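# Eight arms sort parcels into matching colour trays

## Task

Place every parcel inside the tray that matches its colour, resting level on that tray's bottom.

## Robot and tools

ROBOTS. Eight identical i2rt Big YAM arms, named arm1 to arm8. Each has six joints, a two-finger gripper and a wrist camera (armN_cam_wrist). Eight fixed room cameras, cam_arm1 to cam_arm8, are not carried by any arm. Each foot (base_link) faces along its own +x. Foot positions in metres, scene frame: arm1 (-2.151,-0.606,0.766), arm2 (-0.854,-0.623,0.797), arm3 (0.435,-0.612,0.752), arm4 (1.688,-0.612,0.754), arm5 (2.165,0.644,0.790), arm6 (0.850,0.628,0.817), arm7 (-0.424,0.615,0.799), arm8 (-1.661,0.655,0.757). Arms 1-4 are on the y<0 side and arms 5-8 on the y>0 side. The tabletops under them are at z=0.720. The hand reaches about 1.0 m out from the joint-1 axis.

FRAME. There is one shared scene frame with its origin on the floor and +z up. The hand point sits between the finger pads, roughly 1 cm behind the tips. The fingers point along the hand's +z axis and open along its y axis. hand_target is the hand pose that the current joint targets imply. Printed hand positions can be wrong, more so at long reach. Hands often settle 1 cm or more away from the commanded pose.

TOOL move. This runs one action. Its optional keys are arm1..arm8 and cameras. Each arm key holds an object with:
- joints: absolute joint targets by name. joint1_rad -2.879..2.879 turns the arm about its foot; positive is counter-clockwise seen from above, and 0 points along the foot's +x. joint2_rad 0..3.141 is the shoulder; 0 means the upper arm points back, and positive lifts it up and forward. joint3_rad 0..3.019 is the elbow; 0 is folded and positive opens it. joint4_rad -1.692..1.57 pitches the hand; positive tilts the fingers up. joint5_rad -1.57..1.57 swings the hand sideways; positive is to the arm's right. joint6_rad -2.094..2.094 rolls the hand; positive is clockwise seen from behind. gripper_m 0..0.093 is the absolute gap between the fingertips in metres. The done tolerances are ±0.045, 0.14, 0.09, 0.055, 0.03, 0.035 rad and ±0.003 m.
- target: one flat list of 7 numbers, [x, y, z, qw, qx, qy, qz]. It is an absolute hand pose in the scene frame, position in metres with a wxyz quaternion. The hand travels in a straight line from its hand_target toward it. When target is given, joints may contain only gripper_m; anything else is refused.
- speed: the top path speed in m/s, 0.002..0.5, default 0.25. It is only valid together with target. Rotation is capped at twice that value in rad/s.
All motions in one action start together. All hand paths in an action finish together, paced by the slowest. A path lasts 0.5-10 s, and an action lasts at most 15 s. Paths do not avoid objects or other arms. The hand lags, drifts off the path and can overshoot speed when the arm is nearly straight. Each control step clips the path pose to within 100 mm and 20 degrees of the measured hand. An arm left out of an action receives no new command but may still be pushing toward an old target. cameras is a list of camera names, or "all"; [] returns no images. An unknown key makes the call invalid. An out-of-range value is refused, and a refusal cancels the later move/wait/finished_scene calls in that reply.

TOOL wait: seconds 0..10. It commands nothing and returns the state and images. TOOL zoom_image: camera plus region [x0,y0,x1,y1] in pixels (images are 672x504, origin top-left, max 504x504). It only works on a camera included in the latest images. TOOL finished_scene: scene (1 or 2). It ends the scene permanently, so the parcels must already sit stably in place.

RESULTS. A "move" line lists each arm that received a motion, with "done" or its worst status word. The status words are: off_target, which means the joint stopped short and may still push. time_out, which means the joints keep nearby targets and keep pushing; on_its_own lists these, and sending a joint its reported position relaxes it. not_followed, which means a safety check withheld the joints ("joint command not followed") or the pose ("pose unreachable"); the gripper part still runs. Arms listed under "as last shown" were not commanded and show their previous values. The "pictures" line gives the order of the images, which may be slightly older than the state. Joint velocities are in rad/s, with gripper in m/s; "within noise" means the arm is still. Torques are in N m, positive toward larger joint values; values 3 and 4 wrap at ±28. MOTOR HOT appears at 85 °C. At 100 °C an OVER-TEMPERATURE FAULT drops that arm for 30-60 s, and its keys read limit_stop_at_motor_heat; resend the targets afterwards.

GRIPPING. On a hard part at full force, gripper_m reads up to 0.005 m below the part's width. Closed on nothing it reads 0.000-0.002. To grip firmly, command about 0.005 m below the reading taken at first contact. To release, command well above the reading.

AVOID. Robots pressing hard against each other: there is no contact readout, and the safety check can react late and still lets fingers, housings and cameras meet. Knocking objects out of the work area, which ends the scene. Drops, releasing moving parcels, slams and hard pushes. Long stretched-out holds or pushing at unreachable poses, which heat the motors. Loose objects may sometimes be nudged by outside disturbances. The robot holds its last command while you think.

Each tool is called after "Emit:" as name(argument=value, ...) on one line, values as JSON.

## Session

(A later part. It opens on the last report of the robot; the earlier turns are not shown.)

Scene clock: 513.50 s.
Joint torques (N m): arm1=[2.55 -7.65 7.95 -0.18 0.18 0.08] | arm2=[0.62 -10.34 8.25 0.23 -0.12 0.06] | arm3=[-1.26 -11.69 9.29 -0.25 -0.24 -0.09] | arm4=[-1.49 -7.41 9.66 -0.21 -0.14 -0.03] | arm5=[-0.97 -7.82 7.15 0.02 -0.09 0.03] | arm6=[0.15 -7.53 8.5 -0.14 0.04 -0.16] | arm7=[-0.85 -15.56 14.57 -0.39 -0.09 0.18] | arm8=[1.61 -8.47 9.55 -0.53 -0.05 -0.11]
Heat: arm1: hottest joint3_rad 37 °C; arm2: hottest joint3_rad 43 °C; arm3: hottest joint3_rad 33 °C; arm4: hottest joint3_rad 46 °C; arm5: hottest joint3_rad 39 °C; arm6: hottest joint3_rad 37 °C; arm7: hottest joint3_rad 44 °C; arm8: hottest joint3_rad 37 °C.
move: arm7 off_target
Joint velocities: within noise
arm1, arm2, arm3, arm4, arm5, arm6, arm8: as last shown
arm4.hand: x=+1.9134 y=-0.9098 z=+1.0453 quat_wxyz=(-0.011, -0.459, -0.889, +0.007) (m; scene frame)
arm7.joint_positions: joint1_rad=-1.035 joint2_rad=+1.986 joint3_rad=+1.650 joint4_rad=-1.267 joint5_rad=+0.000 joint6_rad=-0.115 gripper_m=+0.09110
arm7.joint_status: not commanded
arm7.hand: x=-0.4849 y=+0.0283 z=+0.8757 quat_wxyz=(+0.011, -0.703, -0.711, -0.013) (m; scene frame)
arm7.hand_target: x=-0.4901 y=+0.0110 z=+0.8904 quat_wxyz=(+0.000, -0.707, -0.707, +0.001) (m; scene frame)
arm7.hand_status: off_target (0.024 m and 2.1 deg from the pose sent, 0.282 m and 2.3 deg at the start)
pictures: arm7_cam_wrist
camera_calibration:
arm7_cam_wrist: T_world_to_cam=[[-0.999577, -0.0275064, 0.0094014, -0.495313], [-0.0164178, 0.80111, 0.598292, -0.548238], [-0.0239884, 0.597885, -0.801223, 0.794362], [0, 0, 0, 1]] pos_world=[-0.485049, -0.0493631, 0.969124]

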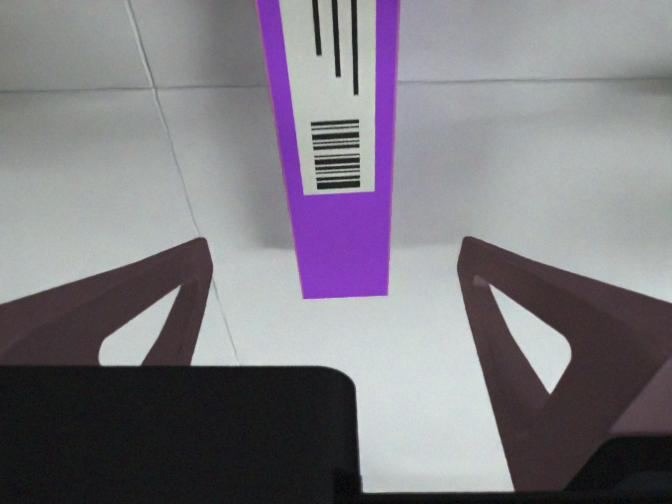

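Emit:
move(arm7={"target":[-0.492,0.01,0.763,0,0.7071,0.7071,0],"speed":0.17}, cameras=[])

Emit:
move(arm7={"joints":{"gripper_m":0.045}}, cameras=[])

Emit:
move(arm7={"target":[-0.49,0.01,0.9,0,0.7071,0.7071,0],"speed":0.22}, cameras=[])

Emit:
move(arm7={"target":[-0.463,0.247,1.04,0,0.7071,0.7071,0],"speed":0.3}, cameras=[])

Emit:
move(arm7={"joints":{"joint6_rad":-1.35}}, cameras=[])

Emit:
move(arm7={"joints":{"joint1_rad":2.17}}, cameras=[])

Emit:
move(arm7={"joints":{"joint6_rad":0.0}}, cameras=[])

Emit:
move(arm7={"target":[-0.397,1.29,0.9,0,0.6947,-0.7193,0],"speed":0.3}, cameras=["arm7_cam_wrist","cam_arm7"])

Scene clock: 527.50 s.
Joint torques (N m): arm1=[2.37 -7.41 7.97 -0.17 0.15 0.06] | arm2=[0.62 -10.34 8.27 0.23 -0.12 0.05] | arm3=[-1.2 -11.75 9.29 -0.28 -0.24 -0.09] | arm4=[-1.55 -7.41 9.66 -0.21 -0.14 -0.03] | arm5=[-0.73 -6.71 7.13 -0.1 -0.11 0.05] | arm6=[0.03 -7.53 8.49 -0.13 0.04 -0.15] | arm7=[-1.03 -15.97 8.27 0.5 -0.09 0.15] | arm8=[1.61 -8.7 9.54 -0.54 -0.06 -0.1]
Heat: arm1: hottest joint3_rad 37 °C; arm2: hottest joint3_rad 41 °C; arm3: hottest joint3_rad 33 °C; arm4: hottest joint3_rad 45 °C; arm5: hottest joint3_rad 39 °C; arm6: hottest joint3_rad 37 °C; arm7: hottest joint3_rad 46 °C; arm8: hottest joint3_rad 37 °C.
move: arm7 done
Joint velocities: within noise
arm1, arm2, arm3, arm4, arm5, arm8: as last shown
arm6.joint_positions: joint1_rad=-1.187 joint2_rad=+1.316 joint3_rad=+1.185 joint4_rad=-1.443 joint5_rad=-0.001 joint6_rad=-0.219 gripper_m=+0.09089
arm6.joint_status: not commanded
arm6.hand: x=+0.7642 y=+0.2686 z=+1.0357 quat_wxyz=(+0.001, -0.713, -0.701, -0.001) (m; scene frame)
arm6.hand_target: x=+0.7680 y=+0.2700 z=+1.0400 quat_wxyz=(+0.000, -0.707, -0.707, +0.000) (m; scene frame)
arm6.hand_status: not commanded
arm7.joint_positions: joint1_rad=-1.035 joint2_rad=+2.130 joint3_rad=+1.590 joint4_rad=-1.025 joint5_rad=+0.000 joint6_rad=-0.115 gripper_m=+0.09110
arm7.joint_status: not commanded
arm7.hand: x=-0.4870 y=+0.0089 z=+0.7706 quat_wxyz=(-0.001, -0.703, -0.711, +0.001) (m; scene frame)
arm7.hand_target: x=-0.4921 y=+0.0101 z=+0.7632 quat_wxyz=(+0.000, -0.707, -0.707, +0.000) (m; scene frame)
arm7.hand_status: done (0.009 m and 0.7 deg from the pose sent, 0.114 m and 2.1 deg at the start)
pictures: none
No camera images: "cameras" was empty.

Scene clock: 528.10 s.
Joint torques (N m): arm1=[2.14 -7.41 8.1 -0.21 0.16 0.09] | arm2=[0.56 -10.29 8.25 0.21 -0.12 0.06] | arm3=[-1.2 -11.75 9.28 -0.25 -0.24 -0.1] | arm4=[-1.55 -7.41 9.66 -0.2 -0.14 -0.03] | arm5=[-1.14 -7.3 7.08 -0.12 -0.1 0.04] | arm6=[0.15 -7.47 8.47 -0.13 0.04 -0.15] | arm7=[-1.2 -16.56 8.32 0.54 -0.07 0.14] | arm8=[1.38 -8.59 9.51 -0.54 -0.05 -0.1]
Heat: arm1: hottest joint3_rad 37 °C; arm2: hottest joint3_rad 41 °C; arm3: hottest joint3_rad 33 °C; arm4: hottest joint3_rad 45 °C; arm5: hottest joint3_rad 39 °C; arm6: hottest joint3_rad 37 °C; arm7: hottest joint3_rad 46 °C; arm8: hottest joint3_rad 37 °C.
move: arm7 off_target
Joint velocities: within noise
arm1, arm2, arm4, arm5, arm6, arm8: as last shown
arm3.joint_positions: joint1_rad=+0.308 joint2_rad=+1.321 joint3_rad=+1.371 joint4_rad=-1.612 joint5_rad=-0.004 joint6_rad=-0.306 gripper_m=+0.09097
arm3.joint_status: not commanded
arm3.hand: x=+0.0732 y=-0.5010 z=+1.0377 quat_wxyz=(-0.002, +1.000, +0.001, -0.002) (m; scene frame)
arm3.hand_target: x=+0.0770 y=-0.5000 z=+1.0399 quat_wxyz=(+0.000, +1.000, +0.000, +0.000) (m; scene frame)
arm3.hand_status: not commanded
arm7.joint_positions: joint1_rad=-1.035 joint2_rad=+2.130 joint3_rad=+1.590 joint4_rad=-1.025 joint5_rad=-0.001 joint6_rad=-0.115 gripper_m=+0.06008
arm7.joint_status: gripper_m off_target (ended at +0.06011, target +0.04500)
arm7.hand: x=-0.4869 y=+0.0089 z=+0.7706 quat_wxyz=(-0.001, -0.703, -0.711, +0.001) (m; scene frame)
arm7.hand_target: x=-0.4920 y=+0.0101 z=+0.7632 quat_wxyz=(+0.000, -0.707, -0.707, +0.000) (m; scene frame)
arm7.hand_status: not commanded
pictures: none
No camera images: "cameras" was empty.

Scene clock: 529.57 s.
Joint torques (N m): arm1=[1.79 -7.71 8.06 -0.13 0.17 0.04] | arm2=[0.62 -10.29 8.27 0.21 -0.12 0.05] | arm3=[-1.2 -11.81 9.31 -0.25 -0.24 -0.09] | arm4=[-1.55 -7.41 9.66 -0.21 -0.14 -0.03] | arm5=[-0.73 -7.12 7.02 -0.17 -0.08 0.05] | arm6=[0.15 -7.47 8.49 -0.16 0.04 -0.15] | arm7=[-0.79 -16.15 14.32 -0.39 -0.08 0.18] | arm8=[1.61 -8.53 9.5 -0.5 -0.05 -0.1]
Heat: arm1: hottest joint3_rad 37 °C; arm2: hottest joint3_rad 41 °C; arm3: hottest joint3_rad 33 °C; arm4: hottest joint3_rad 45 °C; arm5: hottest joint3_rad 39 °C; arm6: hottest joint3_rad 37 °C; arm7: hottest joint3_rad 46 °C; arm8: hottest joint3_rad 37 °C.
move: arm7 off_target
Joint velocities: within noise
arm1, arm2, arm3, arm4, arm5, arm6, arm8: as last shown
arm7.joint_positions: joint1_rad=-1.035 joint2_rad=+1.987 joint3_rad=+1.668 joint4_rad=-1.291 joint5_rad=-0.001 joint6_rad=-0.115 gripper_m=+0.06008
arm7.joint_status: not commanded
arm7.hand: x=-0.4849 y=+0.0278 z=+0.8812 quat_wxyz=(+0.013, -0.703, -0.711, -0.017) (m; scene frame)
arm7.hand_target: x=-0.4900 y=+0.0111 z=+0.9003 quat_wxyz=(+0.000, -0.707, -0.707, +0.000) (m; scene frame)
arm7.hand_status: off_target (0.026 m and 2.5 deg from the pose sent, 0.130 m and 0.7 deg at the start)
pictures: none
No camera images: "cameras" was empty.

Scene clock: 531.40 s.
Joint torques (N m): arm1=[2.37 -7.77 8.05 -0.14 0.16 0.07] | arm2=[0.56 -10.29 8.25 0.23 -0.12 0.06] | arm3=[-1.26 -11.75 9.29 -0.24 -0.25 -0.09] | arm4=[-1.55 -7.41 9.66 -0.21 -0.14 -0.03] | arm5=[-0.56 -7.41 7.05 -0.1 -0.11 0.05] | arm6=[0.15 -7.47 8.5 -0.14 0.04 -0.16] | arm7=[-0.62 -8.41 9.13 -0.23 -0.09 0.19] | arm8=[1.32 -8.7 9.52 -0.55 -0.03 -0.08]
Heat: arm1: hottest joint3_rad 37 °C; arm2: hottest joint3_rad 41 °C; arm3: hottest joint3_rad 33 °C; arm4: hottest joint3_rad 45 °C; arm5: hottest joint3_rad 39 °C; arm6: hottest joint3_rad 37 °C; arm7: hottest joint3_rad 46 °C; arm8: hottest joint3_rad 37 °C.
move: arm7 done
Joint velocities: within noise
arm1, arm2, arm3, arm4, arm5, arm6, arm8: as last shown
arm7.joint_positions: joint1_rad=-1.035 joint2_rad=+1.304 joint3_rad=+1.248 joint4_rad=-1.490 joint5_rad=-0.001 joint6_rad=-0.115 gripper_m=+0.06008
arm7.joint_status: not commanded
arm7.hand: x=-0.4626 y=+0.2412 z=+1.0448 quat_wxyz=(-0.007, -0.703, -0.711, +0.009) (m; scene frame)
arm7.hand_target: x=-0.4630 y=+0.2469 z=+1.0401 quat_wxyz=(+0.000, -0.707, -0.707, +0.000) (m; scene frame)
arm7.hand_status: done (0.008 m and 1.4 deg from the pose sent, 0.272 m and 2.5 deg at the start)
pictures: none
No camera images: "cameras" was empty.

Scene clock: 533.53 s.
Joint torques (N m): arm1=[2.08 -7.53 7.99 -0.12 0.17 0.08] | arm2=[0.62 -10.34 8.27 0.23 -0.12 0.05] | arm3=[-1.32 -11.81 9.31 -0.27 -0.25 -0.09] | arm4=[-1.55 -7.41 9.66 -0.2 -0.14 -0.03] | arm5=[-1.2 -6.89 6.97 -0.05 -0.09 0.01] | arm6=[0.15 -7.53 8.49 -0.13 0.03 -0.15] | arm7=[-0.44 -8.53 9.11 -0.31 -0.16 0.01] | arm8=[1.44 -8.76 9.54 -0.57 -0.04 -0.1]
Heat: arm1: hottest joint3_rad 37 °C; arm2: hottest joint3_rad 40 °C; arm3: hottest joint3_rad 33 °C; arm4: hottest joint3_rad 45 °C; arm5: hottest joint3_rad 39 °C; arm6: hottest joint3_rad 37 °C; arm7: hottest joint3_rad 45 °C; arm8: hottest joint3_rad 37 °C.
move: arm7 done
Joint velocities: within noise
arm1, arm2, arm3, arm5, arm6: as last shown
arm4.joint_positions: joint1_rad=-1.892 joint2_rad=+1.302 joint3_rad=+1.364 joint4_rad=-1.607 joint5_rad=-0.013 joint6_rad=+0.014 gripper_m=+0.09091
arm4.joint_status: not commanded
arm4.hand: x=+1.9134 y=-0.9098 z=+1.0453 quat_wxyz=(-0.011, -0.459, -0.889, +0.007) (m; scene frame)
arm4.hand_target: x=+1.9071 y=-0.9098 z=+1.0402 quat_wxyz=(+0.000, -0.462, -0.887, +0.000) (m; scene frame)
arm4.hand_status: not commanded
arm7.joint_positions: joint1_rad=-1.035 joint2_rad=+1.304 joint3_rad=+1.248 joint4_rad=-1.490 joint5_rad=-0.001 joint6_rad=-1.339 gripper_m=+0.06004
arm7.joint_status: all done
arm7.hand: x=-0.4626 y=+0.2412 z=+1.0448 quat_wxyz=(-0.001, -0.167, -0.986, +0.011) (m; scene frame)
arm7.hand_target: x=-0.4630 y=+0.2469 z=+1.0401 quat_wxyz=(+0.000, -0.163, -0.987, +0.000) (m; scene frame)
arm7.hand_status: not commanded
arm8.joint_positions: joint1_rad=+0.307 joint2_rad=+1.309 joint3_rad=+1.355 joint4_rad=-1.598 joint5_rad=-0.002 joint6_rad=-0.297 gripper_m=+0.09093
arm8.joint_status: not commanded
arm8.hand: x=-1.7720 y=+0.2967 z=+1.0437 quat_wxyz=(-0.006, -0.708, -0.706, +0.008) (m; scene frame)
arm8.hand_target: x=-1.7729 y=+0.3000 z=+1.0401 quat_wxyz=(+0.000, -0.707, -0.707, +0.000) (m; scene frame)
arm8.hand_status: not commanded
pictures: none
No camera images: "cameras" was empty.

Scene clock: 536.60 s.
Joint torques (N m): arm1=[2.32 -7.59 7.98 -0.16 0.15 0.07] | arm2=[0.62 -10.29 8.25 0.23 -0.12 0.05] | arm3=[-1.26 -11.81 9.29 -0.25 -0.25 -0.09] | arm4=[-1.49 -7.36 9.66 -0.2 -0.14 -0.03] | arm5=[-0.91 -7.77 7.05 -0.1 -0.1 0.02] | arm6=[0.21 -7.53 8.46 -0.13 0.04 -0.15] | arm7=[-0.79 -8.47 9.06 -0.27 -0.1 0.04] | arm8=[1.61 -8.59 9.46 -0.53 -0.03 -0.09]
Heat: arm1: hottest joint3_rad 37 °C; arm2: hottest joint3_rad 40 °C; arm3: hottest joint3_rad 33 °C; arm4: hottest joint3_rad 45 °C; arm5: hottest joint3_rad 39 °C; arm6: hottest joint3_rad 37 °C; arm7: hottest joint3_rad 45 °C; arm8: hottest joint3_rad 37 °C.
move: arm7 done
Joint velocities: within noise
arm1, arm2, arm3, arm4, arm6, arm8: as last shown
arm5.joint_positions: joint1_rad=+1.478 joint2_rad=+1.315 joint3_rad=+1.273 joint4_rad=-1.511 joint5_rad=+0.000 joint6_rad=-0.366 gripper_m=+0.09088
arm5.joint_status: not commanded
arm5.hand: x=+2.0326 y=+0.2884 z=+1.0396 quat_wxyz=(+0.003, +0.703, +0.711, -0.004) (m; scene frame)
arm5.hand_target: x=+2.0320 y=+0.2900 z=+1.0400 quat_wxyz=(+0.000, +0.707, +0.707, +0.000) (m; scene frame)
arm5.hand_status: not commanded
arm7.joint_positions: joint1_rad=+2.177 joint2_rad=+1.304 joint3_rad=+1.248 joint4_rad=-1.490 joint5_rad=-0.002 joint6_rad=-1.341 gripper_m=+0.06004
arm7.joint_status: all done
arm7.hand: x=-0.4108 y=+0.9890 z=+1.0467 quat_wxyz=(-0.014, +0.991, -0.131, -0.003) (m; scene frame)
arm7.hand_target: x=-0.4084 y=+0.9833 z=+1.0421 quat_wxyz=(-0.003, +0.992, -0.130, -0.001) (m; scene frame)
arm7.hand_status: not commanded
pictures: none
No camera images: "cameras" was empty.

Scene clock: 538.77 s.
Joint torques (N m): arm1=[2.32 -7.65 7.92 -0.13 0.16 0.06] | arm2=[0.62 -10.34 8.27 0.23 -0.12 0.06] | arm3=[-1.2 -11.81 9.31 -0.24 -0.24 -0.09] | arm4=[-1.55 -7.41 9.66 -0.2 -0.14 -0.03] | arm5=[-1.32 -6.95 7.17 -0.13 -0.11 0.04] | arm6=[0.21 -7.47 8.49 -0.14 0.04 -0.15] | arm7=[-0.97 -8.47 9.17 -0.2 0 0.24] | arm8=[1.49 -8.59 9.5 -0.58 -0.06 -0.1]
Heat: arm1: hottest joint3_rad 37 °C; arm2: hottest joint3_rad 40 °C; arm3: hottest joint3_rad 33 °C; arm4: hottest joint3_rad 45 °C; arm5: hottest joint3_rad 39 °C; arm6: hottest joint3_rad 37 °C; arm7: hottest joint3_rad 45 °C; arm8: hottest joint3_rad 37 °C.
move: arm7 done
Joint velocities: within noise
arm1.joint_positions: joint1_rad=-1.526 joint2_rad=+1.305 joint3_rad=+1.333 joint4_rad=-1.574 joint5_rad=+0.004 joint6_rad=+0.010 gripper_m=+0.09089
arm1.joint_status: not commanded
arm1.hand: x=-2.2926 y=-0.9520 z=+1.0480 quat_wxyz=(-0.011, -0.830, -0.557, +0.013) (m; scene frame)
arm1.hand_target: x=-2.2871 y=-0.9499 z=+1.0402 quat_wxyz=(+0.000, -0.829, -0.559, +0.000) (m; scene frame)
arm1.hand_status: not commanded
arm2.joint_positions: joint1_rad=-1.443 joint2_rad=+1.299 joint3_rad=+1.243 joint4_rad=-1.495 joint5_rad=+0.003 joint6_rad=-0.540 gripper_m=+0.09092
arm2.joint_status: not commanded
arm2.hand: x=-0.6643 y=-0.3035 z=+1.0439 quat_wxyz=(-0.010, +0.710, -0.705, -0.002) (m; scene frame)
arm2.hand_target: x=-0.6670 y=-0.3040 z=+1.0401 quat_wxyz=(+0.000, +0.707, -0.707, +0.000) (m; scene frame)
arm2.hand_status: not commanded
arm3, arm4, arm5, arm6, arm8: as last shown
arm7.joint_positions: joint1_rad=+2.177 joint2_rad=+1.304 joint3_rad=+1.248 joint4_rad=-1.490 joint5_rad=-0.002 joint6_rad=-0.010 gripper_m=+0.06014
arm7.joint_status: all done
arm7.hand: x=-0.4108 y=+0.9890 z=+1.0467 quat_wxyz=(-0.009, +0.699, -0.715, -0.010) (m; scene frame)
arm7.hand_target: x=-0.4084 y=+0.9833 z=+1.0421 quat_wxyz=(-0.002, +0.693, -0.721, -0.002) (m; scene frame)
arm7.hand_status: not commanded
pictures: none
No camera images: "cameras" was empty.

Scene clock: 541.00 s.
Joint torques (N m): arm1=[2.37 -7.47 7.95 -0.14 0.18 0.08] | arm2=[0.62 -10.34 8.25 0.21 -0.12 0.05] | arm3=[-1.26 -11.69 9.31 -0.25 -0.24 -0.1] | arm4=[-1.55 -7.41 9.66 -0.2 -0.14 -0.03] | arm5=[-1.03 -7.36 7.17 -0.13 -0.1 0.03] | arm6=[0.15 -7.47 8.5 -0.13 0.04 -0.15] | arm7=[-0.5 -17.32 15.45 -0.29 0.04 0.17] | arm8=[1.38 -8.76 9.47 -0.54 -0.05 -0.08]
Heat: arm1: hottest joint3_rad 37 °C; arm2: hottest joint3_rad 40 °C; arm3: hottest joint3_rad 33 °C; arm4: hottest joint3_rad 45 °C; arm5: hottest joint3_rad 39 °C; arm6: hottest joint3_rad 37 °C; arm7: hottest joint3_rad 45 °C; arm8: hottest joint3_rad 37 °C.
move: arm7 off_target
Joint velocities: within noise
arm1, arm2, arm3, arm4, arm5, arm6, arm8: as last shown
arm7.joint_positions: joint1_rad=+2.177 joint2_rad=+2.174 joint3_rad=+1.984 joint4_rad=-1.419 joint5_rad=-0.002 joint6_rad=-0.009 gripper_m=+0.06014
arm7.joint_status: not commanded
arm7.hand: x=-0.4013 y=+1.2725 z=+0.8872 quat_wxyz=(+0.014, +0.698, -0.716, +0.011) (m; scene frame)
arm7.hand_target: x=-0.3970 y=+1.2888 z=+0.9003 quat_wxyz=(-0.001, +0.695, -0.719, +0.000) (m; scene frame)
arm7.hand_status: off_target (0.022 m and 2.1 deg from the pose sent, 0.335 m and 1.7 deg at the start)
pictures: arm7_cam_wrist, cam_arm7
camera_calibration:
arm7_cam_wrist: T_world_to_cam=[[0.999913, -0.00846802, 0.0101451, 0.399885], [-0.0128582, -0.800592, 0.599072, 0.488407], [0.00304914, -0.599151, -0.800631, 1.59524], [0, 0, 0, 1]] pos_world=[-0.398434, 1.35019, 0.980552]

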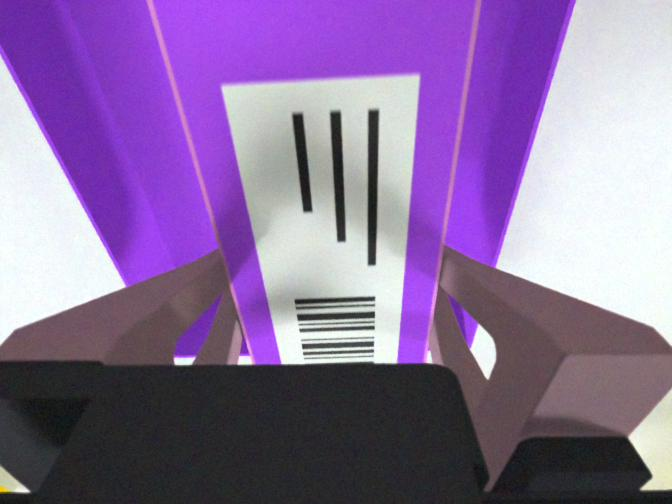

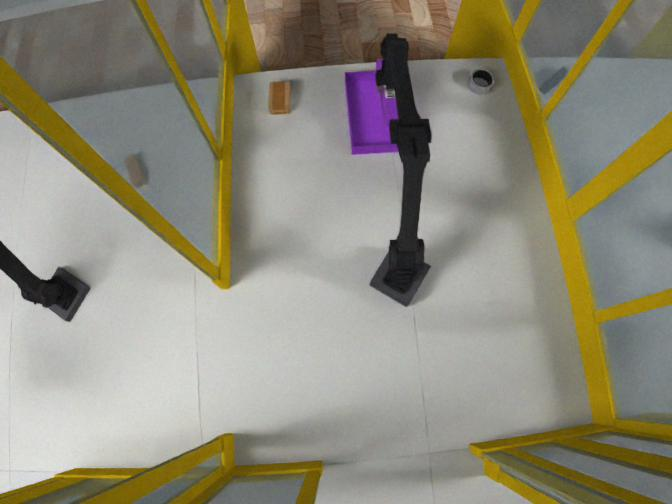

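Emit:
move(arm7={"target":[-0.408,1.272,0.763,0,0.6947,-0.7193,0],"speed":0.15}, cameras=["cam_arm7","arm7_cam_wrist"])

Scene clock: 550.63 s.
Joint torques (N m): arm1=[2.37 -7.47 7.92 -0.08 0.16 0.08] | arm2=[0.62 -10.29 8.27 0.23 -0.12 0.05] | arm3=[-1.2 -11.69 9.31 -0.25 -0.25 -0.1] | arm4=[-1.55 -7.41 9.68 -0.2 -0.14 -0.03] | arm5=[-1.03 -7.24 7.04 0.08 -0.08 0.06] | arm6=[0.15 -7.47 8.49 -0.16 0.04 -0.15] | arm7=[0.67 -17.61 8.54 0.58 0.05 0.22] | arm8=[1.55 -8.64 9.5 -0.5 -0.05 -0.1]
Heat: arm1: hottest joint3_rad 37 °C; arm2: hottest joint3_rad 39 °C; arm3: hottest joint3_rad 33 °C; arm4: hottest joint3_rad 45 °C; arm5: hottest joint3_rad 39 °C; arm6: hottest joint3_rad 37 °C; arm7: hottest joint3_rad 48 °C; arm8: hottest joint3_rad 37 °C.
move: arm7 off_target
Joint velocities: within noise
arm1, arm2, arm3, arm4, arm5, arm8: as last shown
arm6.joint_positions: joint1_rad=-1.187 joint2_rad=+1.316 joint3_rad=+1.185 joint4_rad=-1.443 joint5_rad=-0.001 joint6_rad=-0.219 gripper_m=+0.09089
arm6.joint_status: not commanded
arm6.hand: x=+0.7642 y=+0.2686 z=+1.0357 quat_wxyz=(+0.001, -0.713, -0.701, -0.001) (m; scene frame)
arm6.hand_target: x=+0.7680 y=+0.2700 z=+1.0400 quat_wxyz=(+0.000, -0.707, -0.707, +0.000) (m; scene frame)
arm6.hand_status: not commanded
arm7.joint_positions: joint1_rad=+2.178 joint2_rad=+2.248 joint3_rad=+1.808 joint4_rad=-1.124 joint5_rad=-0.002 joint6_rad=+0.002 gripper_m=+0.06014
arm7.joint_status: not commanded
arm7.hand: x=-0.4021 y=+1.2739 z=+0.7753 quat_wxyz=(-0.002, +0.695, -0.719, -0.004) (m; scene frame)
arm7.hand_target: x=-0.4080 y=+1.2717 z=+0.7631 quat_wxyz=(+0.000, +0.695, -0.719, +0.000) (m; scene frame)
arm7.hand_status: off_target (0.014 m and 0.6 deg from the pose sent, 0.124 m and 2.1 deg at the start)
pictures: arm7_cam_wrist, cam_arm7
camera_calibration:
arm7_cam_wrist: T_world_to_cam=[[0.999759, -0.0188875, 0.0111613, 0.414229], [-0.0218937, -0.826318, 0.562778, 0.613862], [-0.00140671, -0.562887, -0.826533, 1.47854], [0, 0, 0, 1]] pos_world=[-0.39861, 1.34732, 0.871972]

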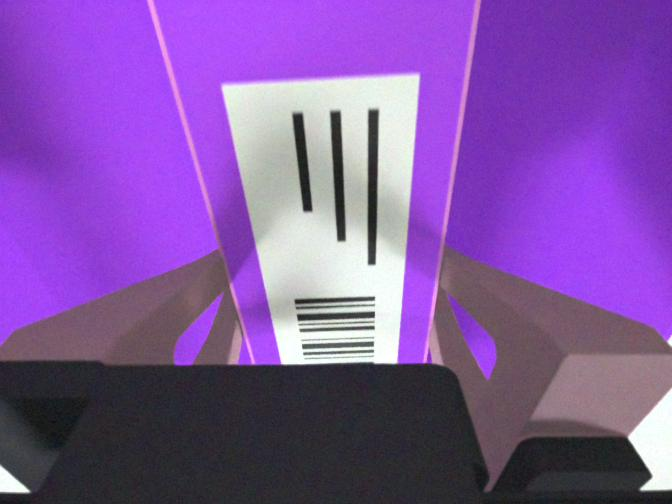

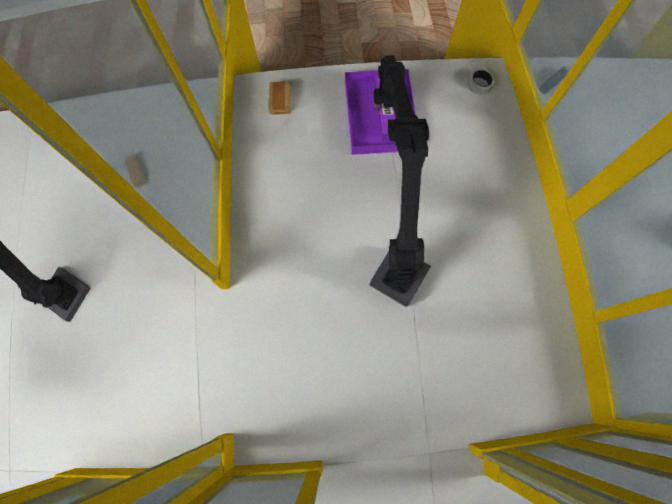

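Emit:
move(arm7={"joints":{"gripper_m":0.091}}, cameras=[])

Emit:
move(arm7={"target":[-0.406,1.272,0.90,0,0.6947,-0.7193,0],"speed":0.2}, cameras=["arm7_cam_wrist"])

Emit:
move(arm7={"target":[-0.41,0.985,1.04,0,0.6947,-0.7193,0],"speed":0.35}, cameras=["cam_arm7","cam_arm1"])

Scene clock: 556.57 s.
Joint torques (N m): arm1=[2.2 -7.41 7.99 -0.05 0.15 0.08] | arm2=[0.62 -10.29 8.25 0.21 -0.12 0.05] | arm3=[-1.14 -11.69 9.28 -0.24 -0.24 -0.09] | arm4=[-1.55 -7.41 9.66 -0.2 -0.14 -0.03] | arm5=[-0.73 -7.36 7.06 -0.05 -0.1 0.04] | arm6=[0.15 -7.47 8.47 -0.14 0.04 -0.15] | arm7=[0.32 -17.61 8.57 0.57 0.05 0.19] | arm8=[1.32 -8.41 9.48 -0.44 -0.04 -0.09]
Heat: arm1: hottest joint3_rad 37 °C; arm2: hottest joint3_rad 39 °C; arm3: hottest joint3_rad 33 °C; arm4: hottest joint3_rad 45 °C; arm5: hottest joint3_rad 39 °C; arm6: hottest joint3_rad 37 °C; arm7: hottest joint3_rad 47 °C; arm8: hottest joint3_rad 37 °C.
move: arm7 done
Joint velocities: within noise
arm1, arm2, arm4, arm5, arm6, arm8: as last shown
arm3.joint_positions: joint1_rad=+0.308 joint2_rad=+1.321 joint3_rad=+1.371 joint4_rad=-1.612 joint5_rad=-0.004 joint6_rad=-0.306 gripper_m=+0.09097
arm3.joint_status: not commanded
arm3.hand: x=+0.0732 y=-0.5010 z=+1.0377 quat_wxyz=(-0.002, +1.000, +0.001, -0.002) (m; scene frame)
arm3.hand_target: x=+0.0770 y=-0.5000 z=+1.0399 quat_wxyz=(+0.000, +1.000, +0.000, +0.000) (m; scene frame)
arm3.hand_status: not commanded
arm7.joint_positions: joint1_rad=+2.178 joint2_rad=+2.248 joint3_rad=+1.808 joint4_rad=-1.124 joint5_rad=-0.002 joint6_rad=+0.002 gripper_m=+0.09084
arm7.joint_status: all done
arm7.hand: x=-0.4021 y=+1.2739 z=+0.7753 quat_wxyz=(-0.002, +0.695, -0.719, -0.004) (m; scene frame)
arm7.hand_target: x=-0.4080 y=+1.2717 z=+0.7631 quat_wxyz=(+0.000, +0.695, -0.719, +0.000) (m; scene frame)
arm7.hand_status: not commanded
pictures: none
No camera images: "cameras" was empty.

Scene clock: 558.07 s.
Joint torques (N m): arm1=[2.32 -7.41 7.9 -0.14 0.19 0.06] | arm2=[0.62 -10.29 8.25 0.21 -0.12 0.05] | arm3=[-1.26 -11.81 9.31 -0.27 -0.25 -0.09] | arm4=[-1.55 -7.41 9.66 -0.2 -0.14 -0.03] | arm5=[-0.67 -7.53 7.08 0.08 -0.06 0.02] | arm6=[0.09 -7.53 8.49 -0.14 0.04 -0.16] | arm7=[0.09 -17.67 14.53 -0.42 0.03 0.18] | arm8=[1.44 -8.88 9.55 -0.57 -0.07 -0.08]
Heat: arm1: hottest joint3_rad 37 °C; arm2: hottest joint3_rad 39 °C; arm3: hottest joint3_rad 33 °C; arm4: hottest joint3_rad 45 °C; arm5: hottest joint3_rad 39 °C; arm6: hottest joint3_rad 37 °C; arm7: hottest joint3_rad 47 °C; arm8: hottest joint3_rad 37 °C.
move: arm7 off_target
Joint velocities: within noise
arm1, arm2, arm3, arm4, arm5, arm6, arm8: as last shown
arm7.joint_positions: joint1_rad=+2.178 joint2_rad=+2.128 joint3_rad=+1.896 joint4_rad=-1.380 joint5_rad=-0.002 joint6_rad=+0.002 gripper_m=+0.09093
arm7.joint_status: not commanded
arm7.hand: x=-0.4026 y=+1.2557 z=+0.8836 quat_wxyz=(+0.015, +0.694, -0.719, +0.012) (m; scene frame)
arm7.hand_target: x=-0.4061 y=+1.2710 z=+0.9003 quat_wxyz=(+0.000, +0.695, -0.719, +0.000) (m; scene frame)
arm7.hand_status: off_target (0.023 m and 2.2 deg from the pose sent, 0.125 m and 0.6 deg at the start)
pictures: arm7_cam_wrist
camera_calibration:
arm7_cam_wrist: T_world_to_cam=[[0.999762, -0.0191101, 0.0105292, 0.414044], [-0.0216005, -0.79878, 0.601236, 0.469419], [-0.00307918, -0.60132, -0.799002, 1.58115], [0, 0, 0, 1]] pos_world=[-0.398938, 1.33365, 0.976752]

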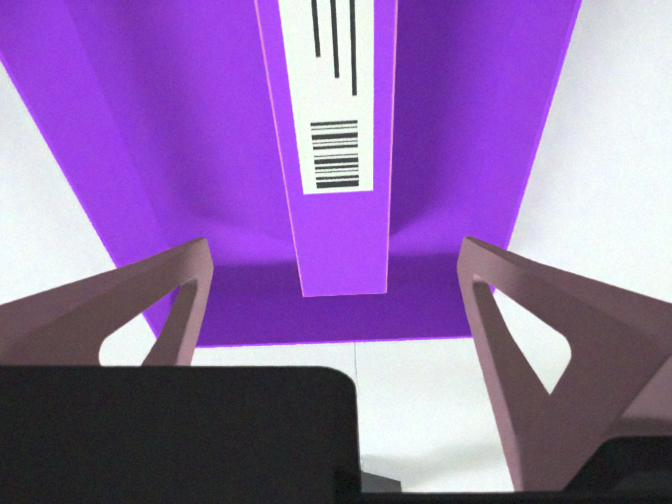

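Scene clock: 559.90 s.
Joint torques (N m): arm1=[2.43 -7.53 8.03 -0.17 0.18 0.08] | arm2=[0.56 -10.29 8.27 0.21 -0.12 0.05] | arm3=[-1.14 -11.69 9.32 -0.21 -0.25 -0.09] | arm4=[-1.55 -7.41 9.66 -0.2 -0.14 -0.03] | arm5=[-0.91 -7.06 7.15 -0.12 -0.09 0] | arm6=[0.09 -7.53 8.49 -0.16 0.03 -0.15] | arm7=[-0.56 -8.23 9.07 -0.21 0.04 0.09] | arm8=[1.61 -8.76 9.46 -0.53 -0.05 -0.1]
Heat: arm1: hottest joint3_rad 37 °C; arm2: hottest joint3_rad 39 °C; arm3: hottest joint3_rad 33 °C; arm4: hottest joint3_rad 45 °C; arm5: hottest joint3_rad 39 °C; arm6: hottest joint3_rad 37 °C; arm7: hottest joint3_rad 47 °C; arm8: hottest joint3_rad 37 °C.
move: arm7 done
Joint velocities: within noise
arm1, arm2, arm3, arm4, arm5, arm6, arm8: as last shown
arm7.joint_positions: joint1_rad=+2.178 joint2_rad=+1.311 joint3_rad=+1.252 joint4_rad=-1.489 joint5_rad=-0.002 joint6_rad=+0.002 gripper_m=+0.09093
arm7.joint_status: not commanded
arm7.hand: x=-0.4112 y=+0.9909 z=+1.0459 quat_wxyz=(-0.008, +0.695, -0.719, -0.010) (m; scene frame)
arm7.hand_target: x=-0.4101 y=+0.9850 z=+1.0401 quat_wxyz=(+0.000, +0.695, -0.719, +0.000) (m; scene frame)
arm7.hand_status: done (0.008 m and 1.5 deg from the pose sent, 0.313 m and 2.2 deg at the start)
pictures: cam_arm1, cam_arm7

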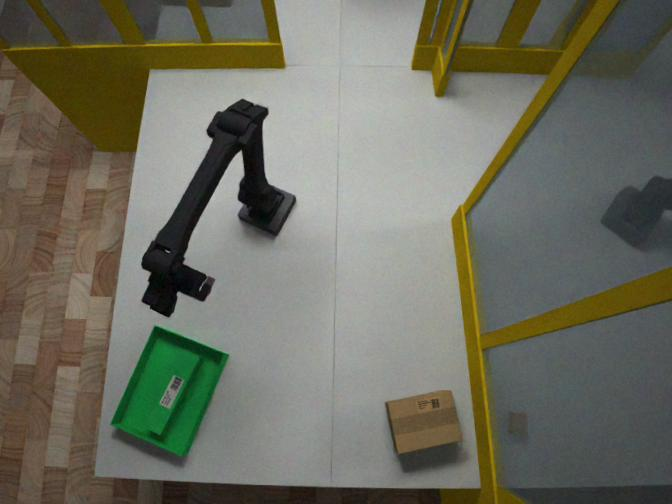

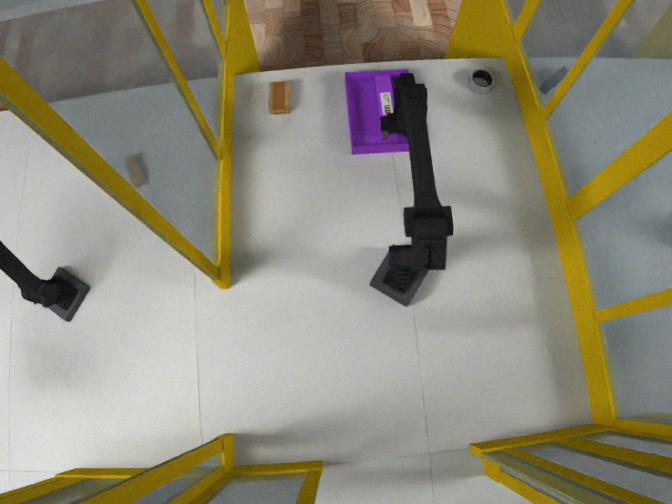

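Emit:
finished_scene(scene=2)

The scene is finished: the task was done.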